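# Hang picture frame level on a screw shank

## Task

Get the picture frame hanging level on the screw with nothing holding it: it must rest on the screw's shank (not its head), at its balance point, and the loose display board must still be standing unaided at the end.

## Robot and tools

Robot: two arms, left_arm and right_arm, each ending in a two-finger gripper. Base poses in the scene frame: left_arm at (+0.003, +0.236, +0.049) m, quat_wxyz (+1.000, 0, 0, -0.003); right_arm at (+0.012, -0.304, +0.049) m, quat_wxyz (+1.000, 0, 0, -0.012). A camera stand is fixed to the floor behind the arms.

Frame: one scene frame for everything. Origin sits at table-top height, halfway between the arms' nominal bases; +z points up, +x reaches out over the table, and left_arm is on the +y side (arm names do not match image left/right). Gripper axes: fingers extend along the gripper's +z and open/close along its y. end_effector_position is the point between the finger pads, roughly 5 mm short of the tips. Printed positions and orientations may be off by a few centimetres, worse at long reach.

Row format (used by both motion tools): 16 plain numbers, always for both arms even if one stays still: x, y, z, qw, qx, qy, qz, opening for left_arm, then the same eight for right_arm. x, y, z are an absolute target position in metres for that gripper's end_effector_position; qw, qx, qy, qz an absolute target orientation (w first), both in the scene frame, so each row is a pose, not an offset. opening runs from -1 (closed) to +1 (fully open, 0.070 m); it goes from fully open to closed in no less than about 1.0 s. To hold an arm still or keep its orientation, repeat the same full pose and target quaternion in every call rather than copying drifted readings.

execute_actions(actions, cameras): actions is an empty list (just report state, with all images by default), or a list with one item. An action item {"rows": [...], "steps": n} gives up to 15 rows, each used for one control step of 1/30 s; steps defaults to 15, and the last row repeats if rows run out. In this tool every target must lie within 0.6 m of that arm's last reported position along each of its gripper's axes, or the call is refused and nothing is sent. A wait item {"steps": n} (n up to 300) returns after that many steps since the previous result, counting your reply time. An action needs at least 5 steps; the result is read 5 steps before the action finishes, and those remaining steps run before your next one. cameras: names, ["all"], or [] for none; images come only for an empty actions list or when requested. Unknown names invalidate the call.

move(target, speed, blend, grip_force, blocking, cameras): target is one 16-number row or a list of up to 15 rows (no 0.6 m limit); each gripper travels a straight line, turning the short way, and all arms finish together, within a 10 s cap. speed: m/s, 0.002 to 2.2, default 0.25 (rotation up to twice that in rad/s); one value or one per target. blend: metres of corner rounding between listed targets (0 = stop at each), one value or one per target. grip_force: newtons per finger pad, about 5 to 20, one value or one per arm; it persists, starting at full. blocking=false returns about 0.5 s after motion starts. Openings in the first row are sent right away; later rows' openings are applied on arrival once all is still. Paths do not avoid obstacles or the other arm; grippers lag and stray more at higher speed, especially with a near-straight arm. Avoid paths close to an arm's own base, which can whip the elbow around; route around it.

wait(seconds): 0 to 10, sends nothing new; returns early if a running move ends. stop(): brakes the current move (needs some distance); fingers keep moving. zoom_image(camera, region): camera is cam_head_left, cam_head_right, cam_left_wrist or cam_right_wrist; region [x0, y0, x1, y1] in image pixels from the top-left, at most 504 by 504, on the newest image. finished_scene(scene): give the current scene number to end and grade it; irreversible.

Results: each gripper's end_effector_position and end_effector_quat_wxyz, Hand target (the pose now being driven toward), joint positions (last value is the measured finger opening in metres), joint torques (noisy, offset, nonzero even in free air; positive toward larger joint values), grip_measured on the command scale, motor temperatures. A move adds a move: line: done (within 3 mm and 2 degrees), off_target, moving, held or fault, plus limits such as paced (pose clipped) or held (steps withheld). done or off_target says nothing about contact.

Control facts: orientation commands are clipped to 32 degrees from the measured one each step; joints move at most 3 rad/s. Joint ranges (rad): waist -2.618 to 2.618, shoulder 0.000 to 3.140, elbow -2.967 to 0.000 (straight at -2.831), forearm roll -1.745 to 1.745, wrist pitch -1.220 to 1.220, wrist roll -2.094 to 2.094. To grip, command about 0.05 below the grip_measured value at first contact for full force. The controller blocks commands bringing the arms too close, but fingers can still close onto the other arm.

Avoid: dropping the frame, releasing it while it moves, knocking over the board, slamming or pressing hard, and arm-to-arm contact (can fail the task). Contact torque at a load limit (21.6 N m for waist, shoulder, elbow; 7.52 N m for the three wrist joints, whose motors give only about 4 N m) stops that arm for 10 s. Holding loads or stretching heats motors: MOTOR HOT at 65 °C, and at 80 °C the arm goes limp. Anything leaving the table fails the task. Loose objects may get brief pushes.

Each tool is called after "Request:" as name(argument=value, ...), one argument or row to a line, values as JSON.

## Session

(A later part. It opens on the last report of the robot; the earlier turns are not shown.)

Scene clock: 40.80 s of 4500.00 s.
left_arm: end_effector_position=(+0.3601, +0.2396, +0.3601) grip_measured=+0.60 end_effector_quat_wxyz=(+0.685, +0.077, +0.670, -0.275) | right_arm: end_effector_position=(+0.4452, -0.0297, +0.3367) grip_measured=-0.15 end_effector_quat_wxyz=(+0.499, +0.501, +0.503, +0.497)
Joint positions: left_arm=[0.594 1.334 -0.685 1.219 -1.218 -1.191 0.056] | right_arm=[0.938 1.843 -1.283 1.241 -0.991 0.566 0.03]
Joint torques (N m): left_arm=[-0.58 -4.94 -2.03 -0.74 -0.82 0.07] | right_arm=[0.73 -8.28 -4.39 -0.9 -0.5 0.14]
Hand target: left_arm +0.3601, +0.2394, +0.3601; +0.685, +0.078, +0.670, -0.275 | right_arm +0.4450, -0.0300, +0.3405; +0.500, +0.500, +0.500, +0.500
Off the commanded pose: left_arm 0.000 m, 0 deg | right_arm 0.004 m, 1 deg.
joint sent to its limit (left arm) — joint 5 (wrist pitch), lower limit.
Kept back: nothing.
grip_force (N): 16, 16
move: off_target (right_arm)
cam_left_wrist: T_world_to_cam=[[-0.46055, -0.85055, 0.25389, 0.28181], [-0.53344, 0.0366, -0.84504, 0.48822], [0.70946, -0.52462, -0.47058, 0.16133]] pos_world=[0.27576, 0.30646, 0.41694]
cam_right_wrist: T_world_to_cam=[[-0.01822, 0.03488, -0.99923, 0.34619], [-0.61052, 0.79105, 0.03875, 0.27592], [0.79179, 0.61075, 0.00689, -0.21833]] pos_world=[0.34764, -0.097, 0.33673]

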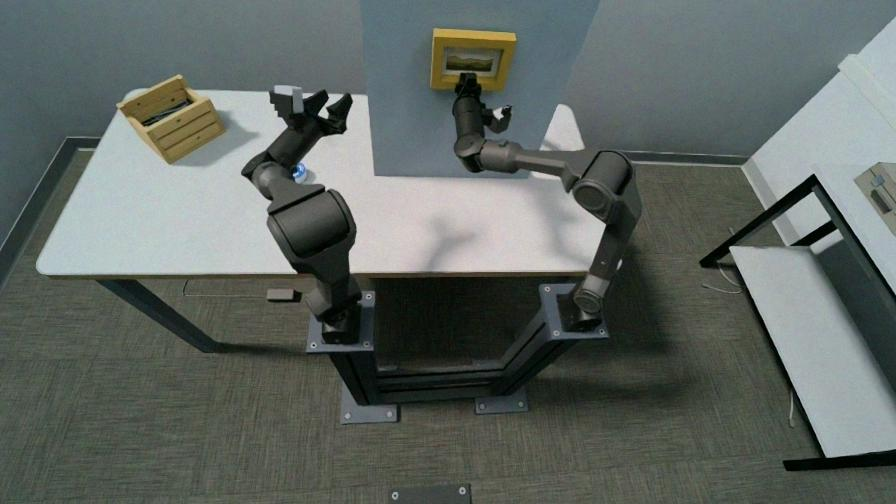

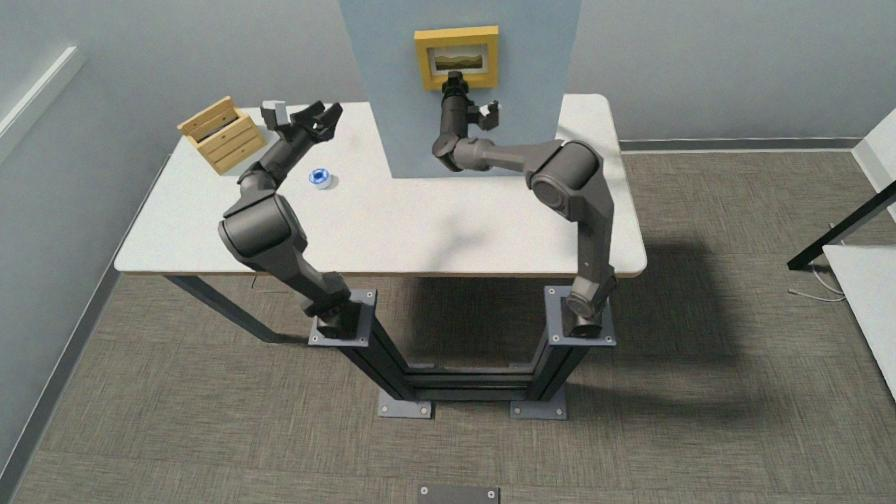

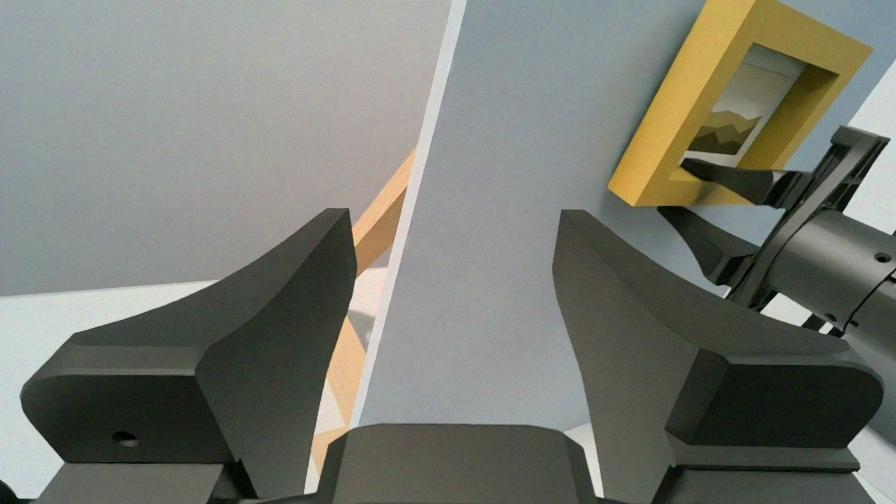

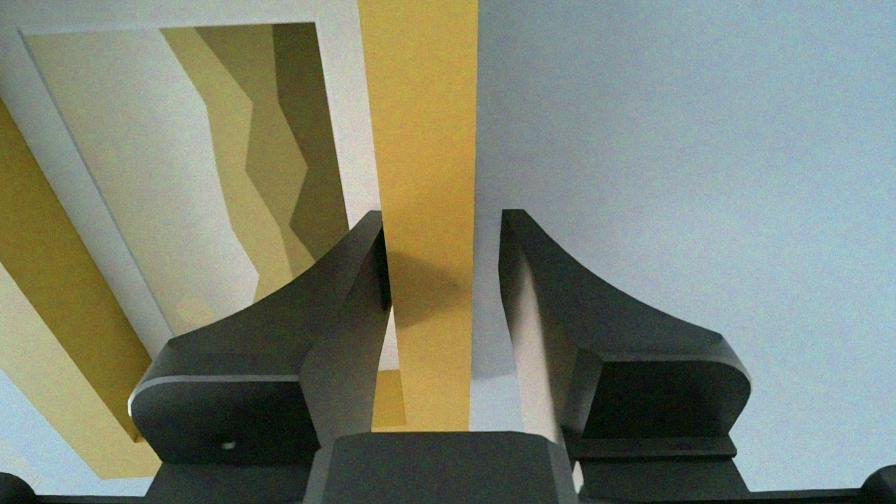

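Request:
move(
  target=[0.3601,0.2394,0.3601,0.685,0.078,0.670,-0.275,0.6,0.445,-0.030,0.343,0.5,0.5,0.5,0.5,-0.1],
  speed=0.02,
  cameras=["all"],
)

Request:
zoom_image(
  camera="cam_head_left",
  region=[400, 10, 550, 110],
)

Request:
zoom_image(
  camera="cam_head_right",
  region=[380, 10, 530, 110],
)

Scene clock: 41.70 s of 4500.00 s.
left_arm: end_effector_position=(+0.3601, +0.2396, +0.3601) grip_measured=+0.60 end_effector_quat_wxyz=(+0.685, +0.077, +0.670, -0.275) | right_arm: end_effector_position=(+0.4451, -0.0301, +0.3432) grip_measured=-0.10 end_effector_quat_wxyz=(+0.500, +0.500, +0.500, +0.500)
Joint positions: left_arm=[0.594 1.334 -0.685 1.219 -1.218 -1.191 0.056] | right_arm=[0.938 1.836 -1.293 1.243 -0.992 0.556 0.032]
Joint torques (N m): left_arm=[-0.58 -4.93 -2.13 -0.74 -0.85 0.01] | right_arm=[-0.28 -7.69 -3.87 -0.84 -0.32 -0.14]
Hand target: left_arm +0.3601, +0.2394, +0.3601; +0.685, +0.078, +0.670, -0.275 | right_arm +0.4450, -0.0300, +0.3430; +0.500, +0.500, +0.500, +0.500
Off the commanded pose: left_arm 0.000 m, 0 deg | right_arm 0.000 m, 0 deg.
joint sent to its limit (left arm) — joint 5 (wrist pitch), lower limit.
Kept back: nothing.
grip_force (N): 16, 16
move: done
cam_left_wrist: T_world_to_cam=[[-0.46055, -0.85055, 0.25389, 0.28181], [-0.53344, 0.0366, -0.84504, 0.48822], [0.70946, -0.52462, -0.47058, 0.16133]] pos_world=[0.27576, 0.30646, 0.41694]
cam_right_wrist: T_world_to_cam=[[-0.00904, 0.03879, -0.99921, 0.34881], [-0.60979, 0.79174, 0.03625, 0.2765], [0.79251, 0.60963, 0.01649, -0.22168]] pos_world=[0.34744, -0.0973, 0.34216]

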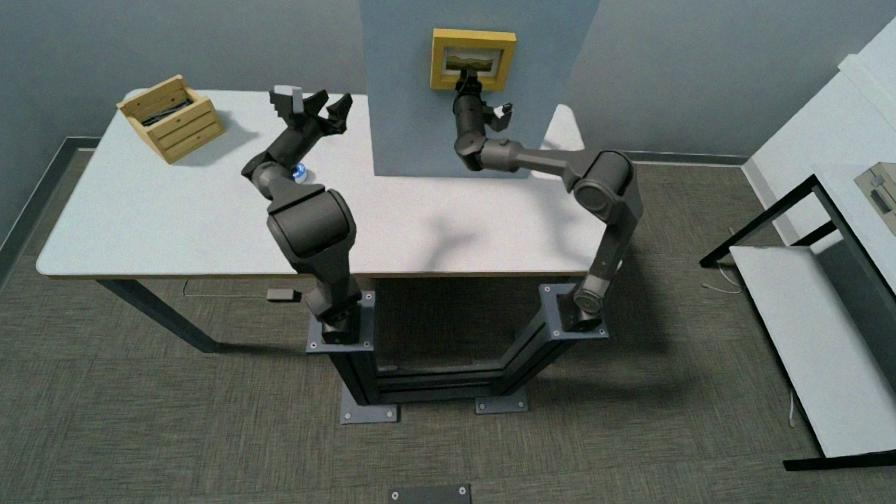

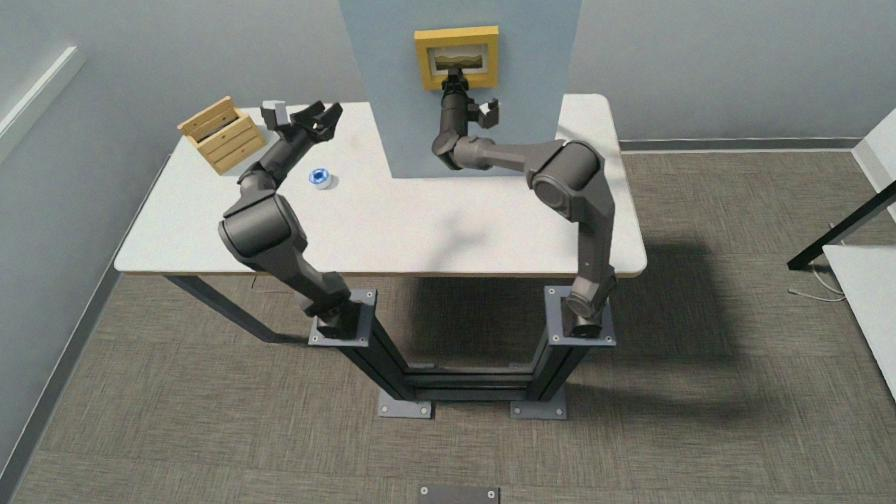

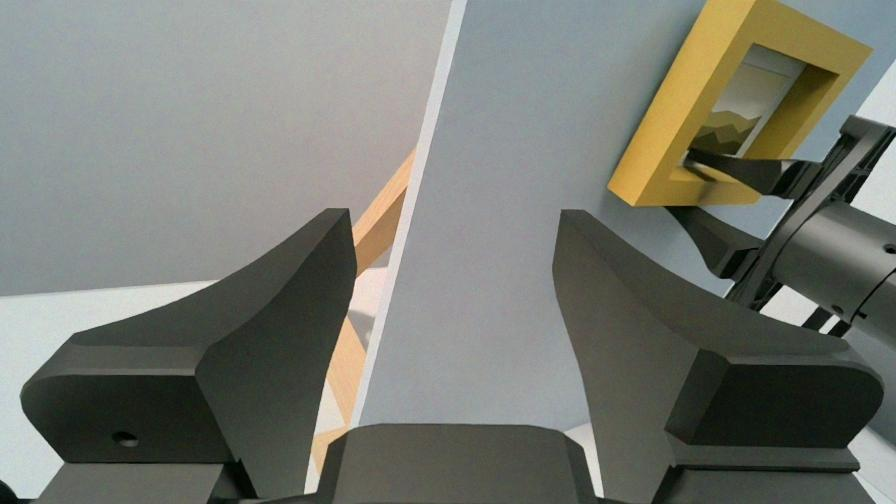

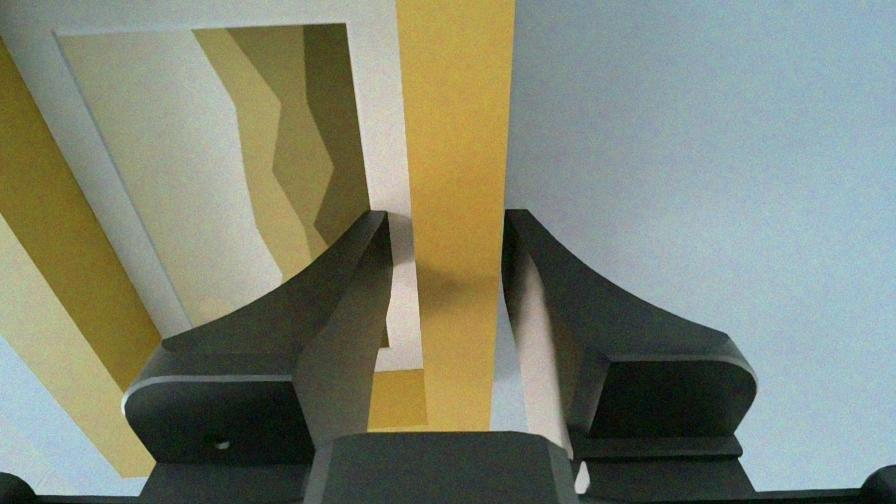

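Scaled by 3.360 from the camera's image (finer frame: 1280x720).

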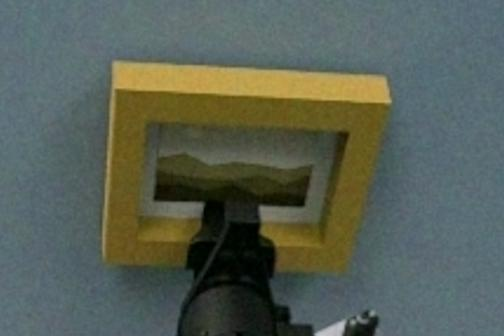

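Scaled by 3.360 from the camera's image (finer frame: 1280x720).

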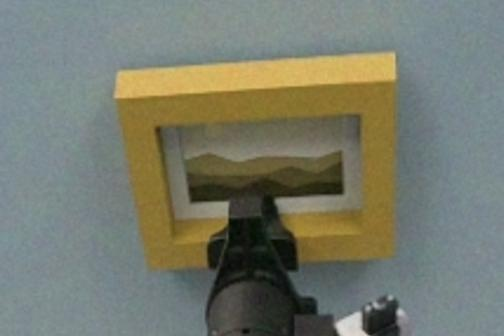

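Request:
move(
  target=[0.3601,0.2394,0.3601,0.685,0.078,0.670,-0.275,0.6,0.445,-0.030,0.341,0.5,0.5,0.5,0.5,0.15],
  speed=0.02,
  cameras=["all"],
)

Request:
zoom_image(
  camera="cam_head_left",
  region=[400, 10, 550, 110],
)

Request:
zoom_image(
  camera="cam_head_right",
  region=[380, 10, 530, 110],
)

Scene clock: 42.67 s of 4500.00 s.
left_arm: end_effector_position=(+0.3601, +0.2396, +0.3601) grip_measured=+0.60 end_effector_quat_wxyz=(+0.685, +0.077, +0.670, -0.275) | right_arm: end_effector_position=(+0.4450, -0.0300, +0.3407) grip_measured=+0.15 end_effector_quat_wxyz=(+0.500, +0.500, +0.500, +0.500)
Joint positions: left_arm=[0.594 1.334 -0.685 1.219 -1.218 -1.191 0.056] | right_arm=[0.938 1.839 -1.287 1.239 -0.993 0.563 0.04]
Joint torques (N m): left_arm=[-0.61 -4.93 -1.98 -0.75 -0.84 0.04] | right_arm=[-0.87 -6.94 -4.03 -1.1 -0.69 0.21]
Hand target: left_arm +0.3601, +0.2394, +0.3601; +0.685, +0.078, +0.670, -0.275 | right_arm +0.4450, -0.0300, +0.3410; +0.500, +0.500, +0.500, +0.500
Off the commanded pose: left_arm 0.000 m, 0 deg | right_arm 0.000 m, 0 deg.
joint sent to its limit (left arm) — joint 5 (wrist pitch), lower limit.
Kept back: nothing.
grip_force (N): 16, 16
move: done
cam_left_wrist: T_world_to_cam=[[-0.46055, -0.85055, 0.25389, 0.28181], [-0.53344, 0.0366, -0.84504, 0.48822], [0.70946, -0.52462, -0.47058, 0.16133]] pos_world=[0.27576, 0.30646, 0.41694]
cam_right_wrist: T_world_to_cam=[[-0.01098, 0.03853, -0.9992, 0.34715], [-0.61029, 0.7913, 0.03722, 0.27638], [0.7921, 0.61021, 0.01483, -0.22087]] pos_world=[0.34744, -0.0973, 0.33986]

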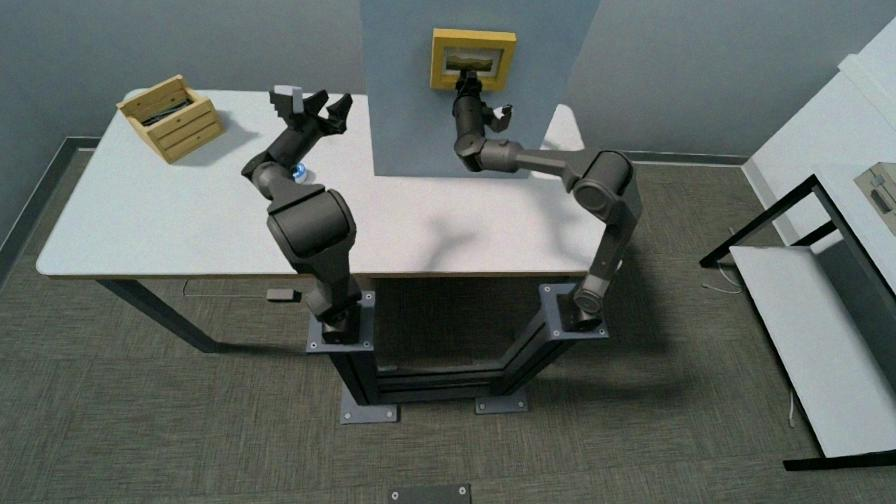

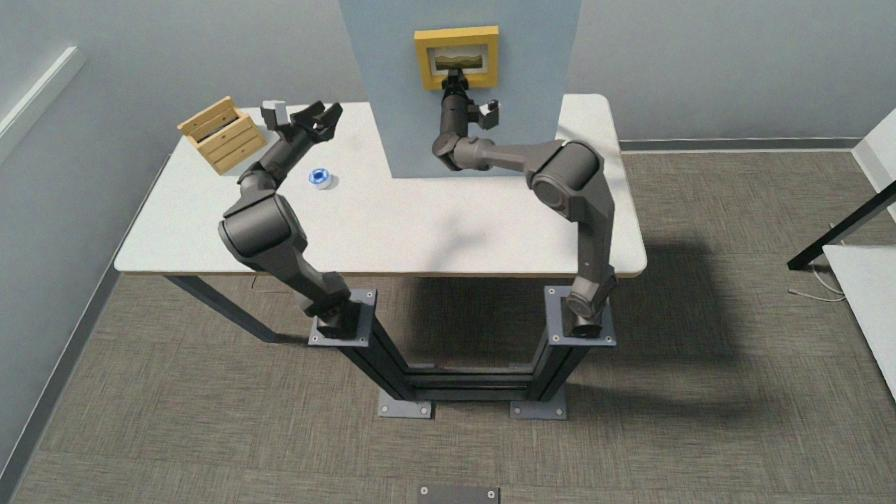

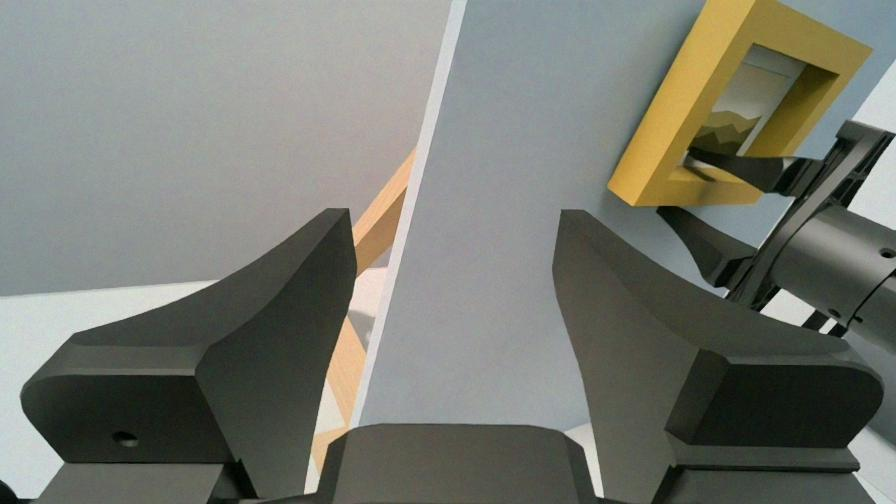

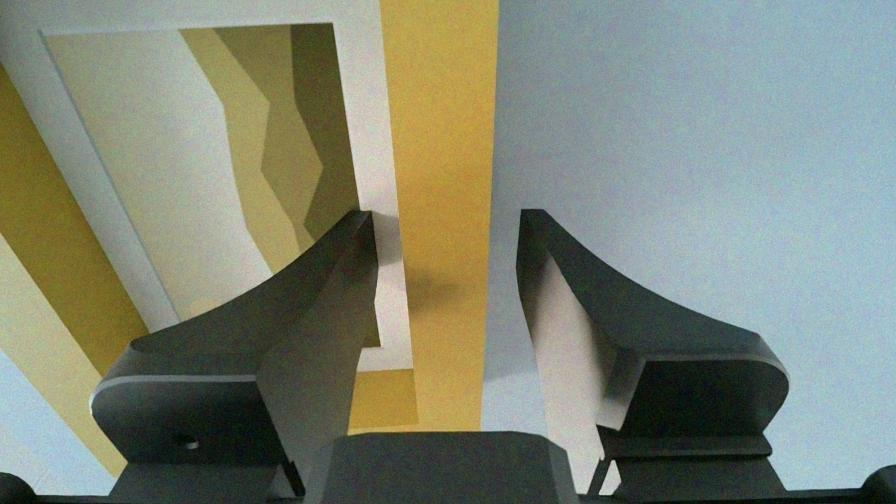

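Scaled by 3.360 from the camera's image (finer frame: 1280x720).

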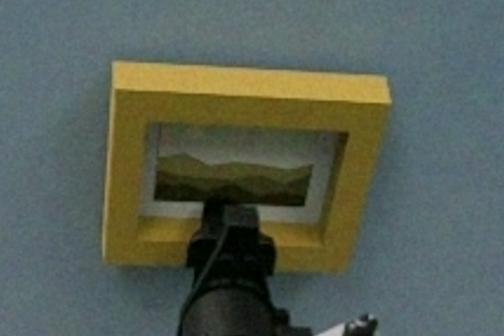

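Scaled by 3.360 from the camera's image (finer frame: 1280x720).

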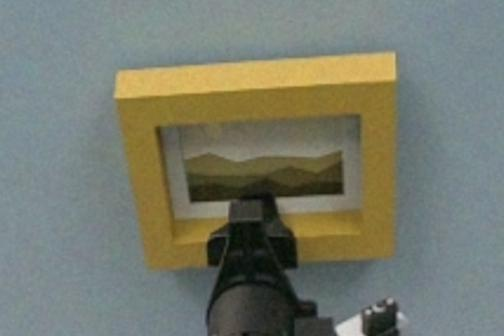

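Request:
zoom_image(
  camera="cam_head_right",
  region=[370, 150, 570, 200],
)

Request:
zoom_image(
  camera="cam_head_left",
  region=[355, 150, 555, 200],
)

Request:
zoom_image(
  camera="cam_head_right",
  region=[400, 15, 510, 100],
)

Request:
zoom_image(
  camera="cam_head_left",
  region=[420, 15, 530, 100],
)

Scaled by 2.520 from the camera's image (finer frame: 1280x720).

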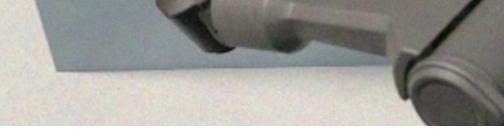

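Scaled by 2.520 from the camera's image (finer frame: 1280x720).

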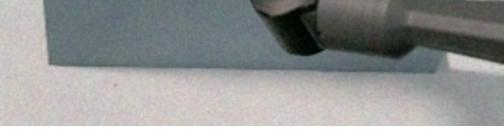

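Scaled by 4.582 from the camera's image (finer frame: 1280x720).

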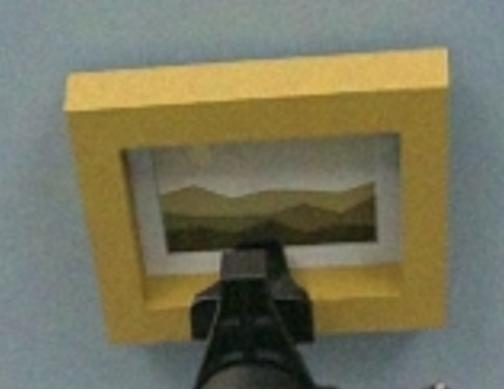

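Scaled by 4.582 from the camera's image (finer frame: 1280x720).

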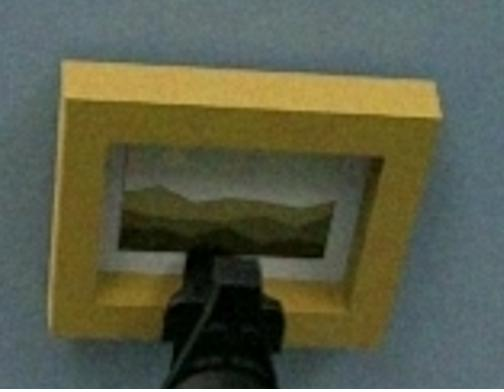

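Request:
move(
  target=[
    [0.3601,0.2394,0.3601,0.685,0.078,0.670,-0.275,0.6,0.42,-0.030,0.341,0.5,0.5,0.5,0.5,0.15],
    [0.3601,0.2394,0.3601,0.685,0.078,0.670,-0.275,0.6,0.32,-0.05,0.33,0.5,0.5,0.5,0.5,0.15],
  ],
  speed=[0.06,0.2],
  blend=0.005,
  cameras=["all"],
)

Request:
zoom_image(
  camera="cam_head_left",
  region=[420, 15, 530, 100],
)

Request:
zoom_image(
  camera="cam_head_right",
  region=[400, 15, 510, 100],
)

Request:
zoom_image(
  camera="cam_left_wrist",
  region=[560, 0, 896, 240],
)

Scene clock: 45.10 s of 4500.00 s.
left_arm: end_effector_position=(+0.3601, +0.2396, +0.3601) grip_measured=+0.60 end_effector_quat_wxyz=(+0.685, +0.077, +0.670, -0.275) | right_arm: end_effector_position=(+0.3201, -0.0505, +0.3301) grip_measured=+0.15 end_effector_quat_wxyz=(+0.479, +0.496, +0.520, +0.503)
Joint positions: left_arm=[0.594 1.334 -0.685 1.219 -1.218 -1.191 0.056] | right_arm=[1.252 1.558 -0.901 1.382 -1.225 0.597 0.04]
Joint torques (N m): left_arm=[-0.66 -4.94 -2.03 -0.72 -0.84 0.05] | right_arm=[-0.44 -4.05 -4.13 -1.1 -0.4 -0.08]
Hand target: left_arm +0.3601, +0.2394, +0.3601; +0.685, +0.078, +0.670, -0.275 | right_arm +0.3203, -0.0501, +0.3301; +0.479, +0.496, +0.520, +0.503
Off the commanded pose: left_arm 0.000 m, 0 deg | right_arm 0.001 m, 3 deg.
joint read past its limit (right arm) — joint 5 (wrist pitch), lower limit.
joint sent to its limit (left arm) — joint 5 (wrist pitch), lower limit.
joint sent to its limit (right arm) — joint 5 (wrist pitch), lower limit.
Kept back: nothing.
grip_force (N): 16, 16
move: off_target (right_arm)
cam_left_wrist: T_world_to_cam=[[-0.46055, -0.85055, 0.25389, 0.28181], [-0.53344, 0.0366, -0.84504, 0.48822], [0.70946, -0.52462, -0.47058, 0.16133]] pos_world=[0.27576, 0.30646, 0.41694]
cam_right_wrist: T_world_to_cam=[[-0.04577, 0.03731, -0.99826, 0.34672], [-0.64588, 0.76123, 0.05807, 0.21979], [0.76206, 0.64741, -0.01075, -0.08934]] pos_world=[0.2259, -0.12241, 0.33239]

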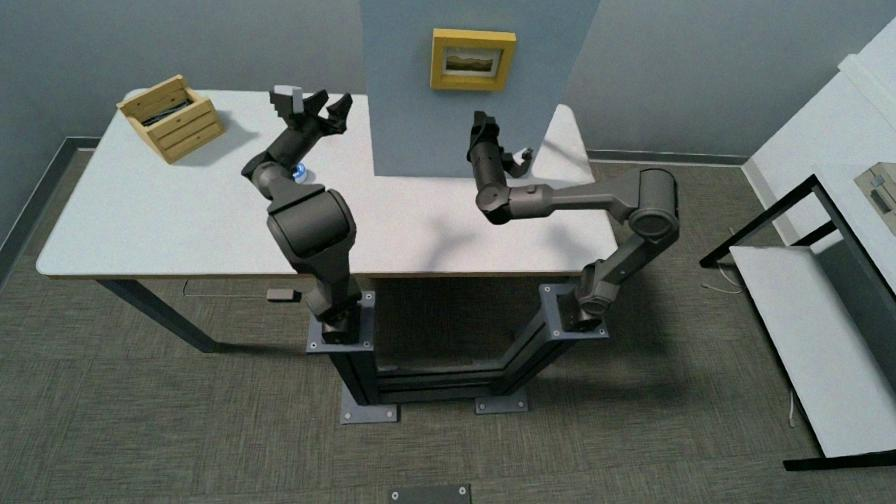

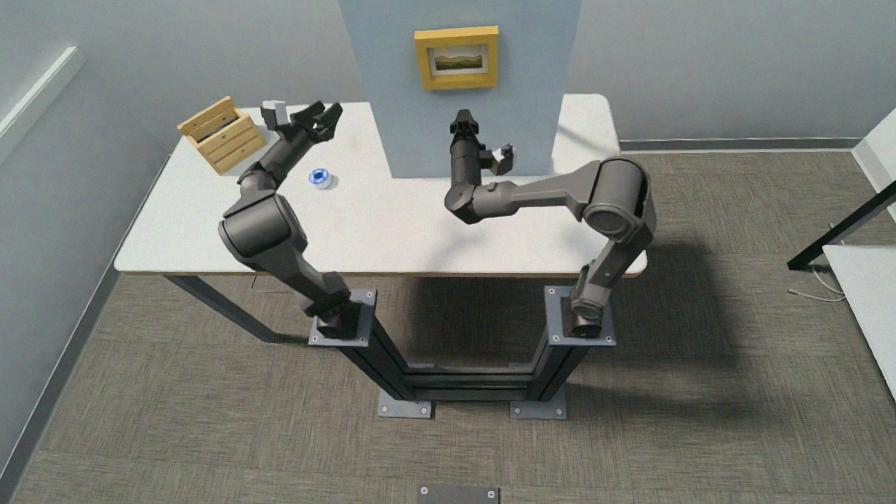

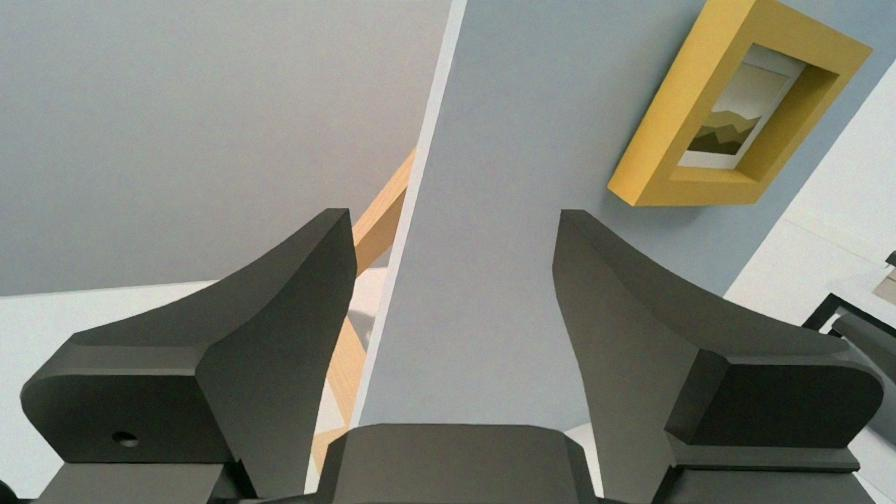

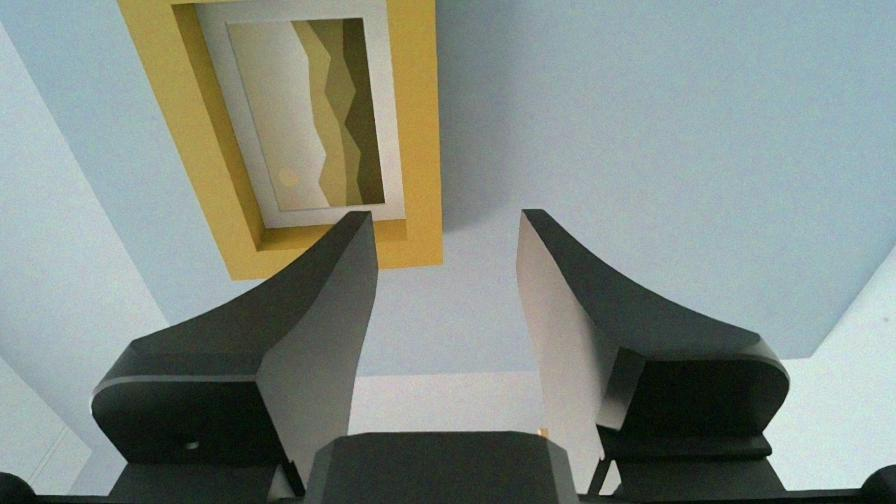

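Scaled by 4.582 from the camera's image (finer frame: 1280x720).

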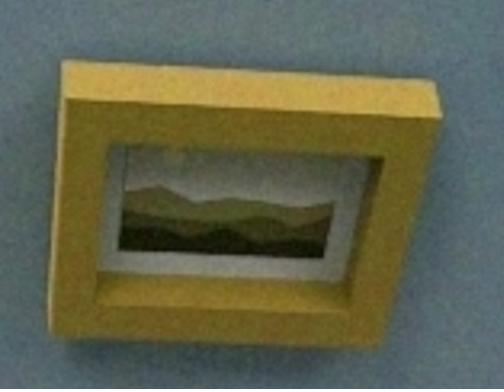

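Scaled by 4.582 from the camera's image (finer frame: 1280x720).

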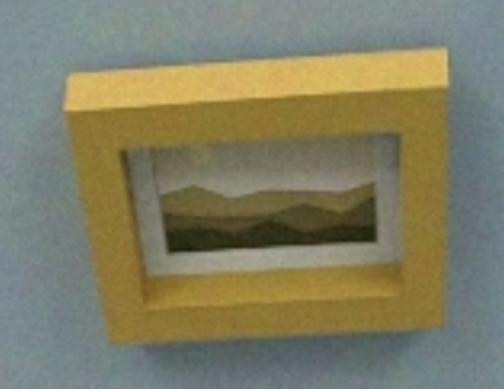

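Scaled by 1.500 from the camera's image (finer frame: 1280x720).

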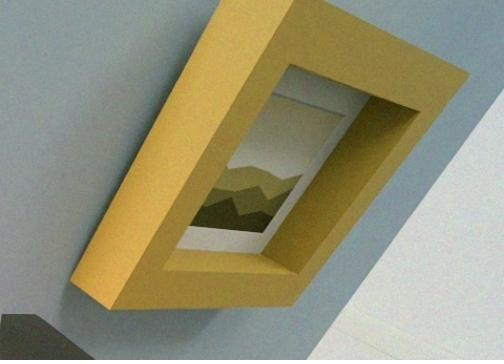

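Request:
finished_scene(
  scene=1,
)

The scene is finished: the task was done.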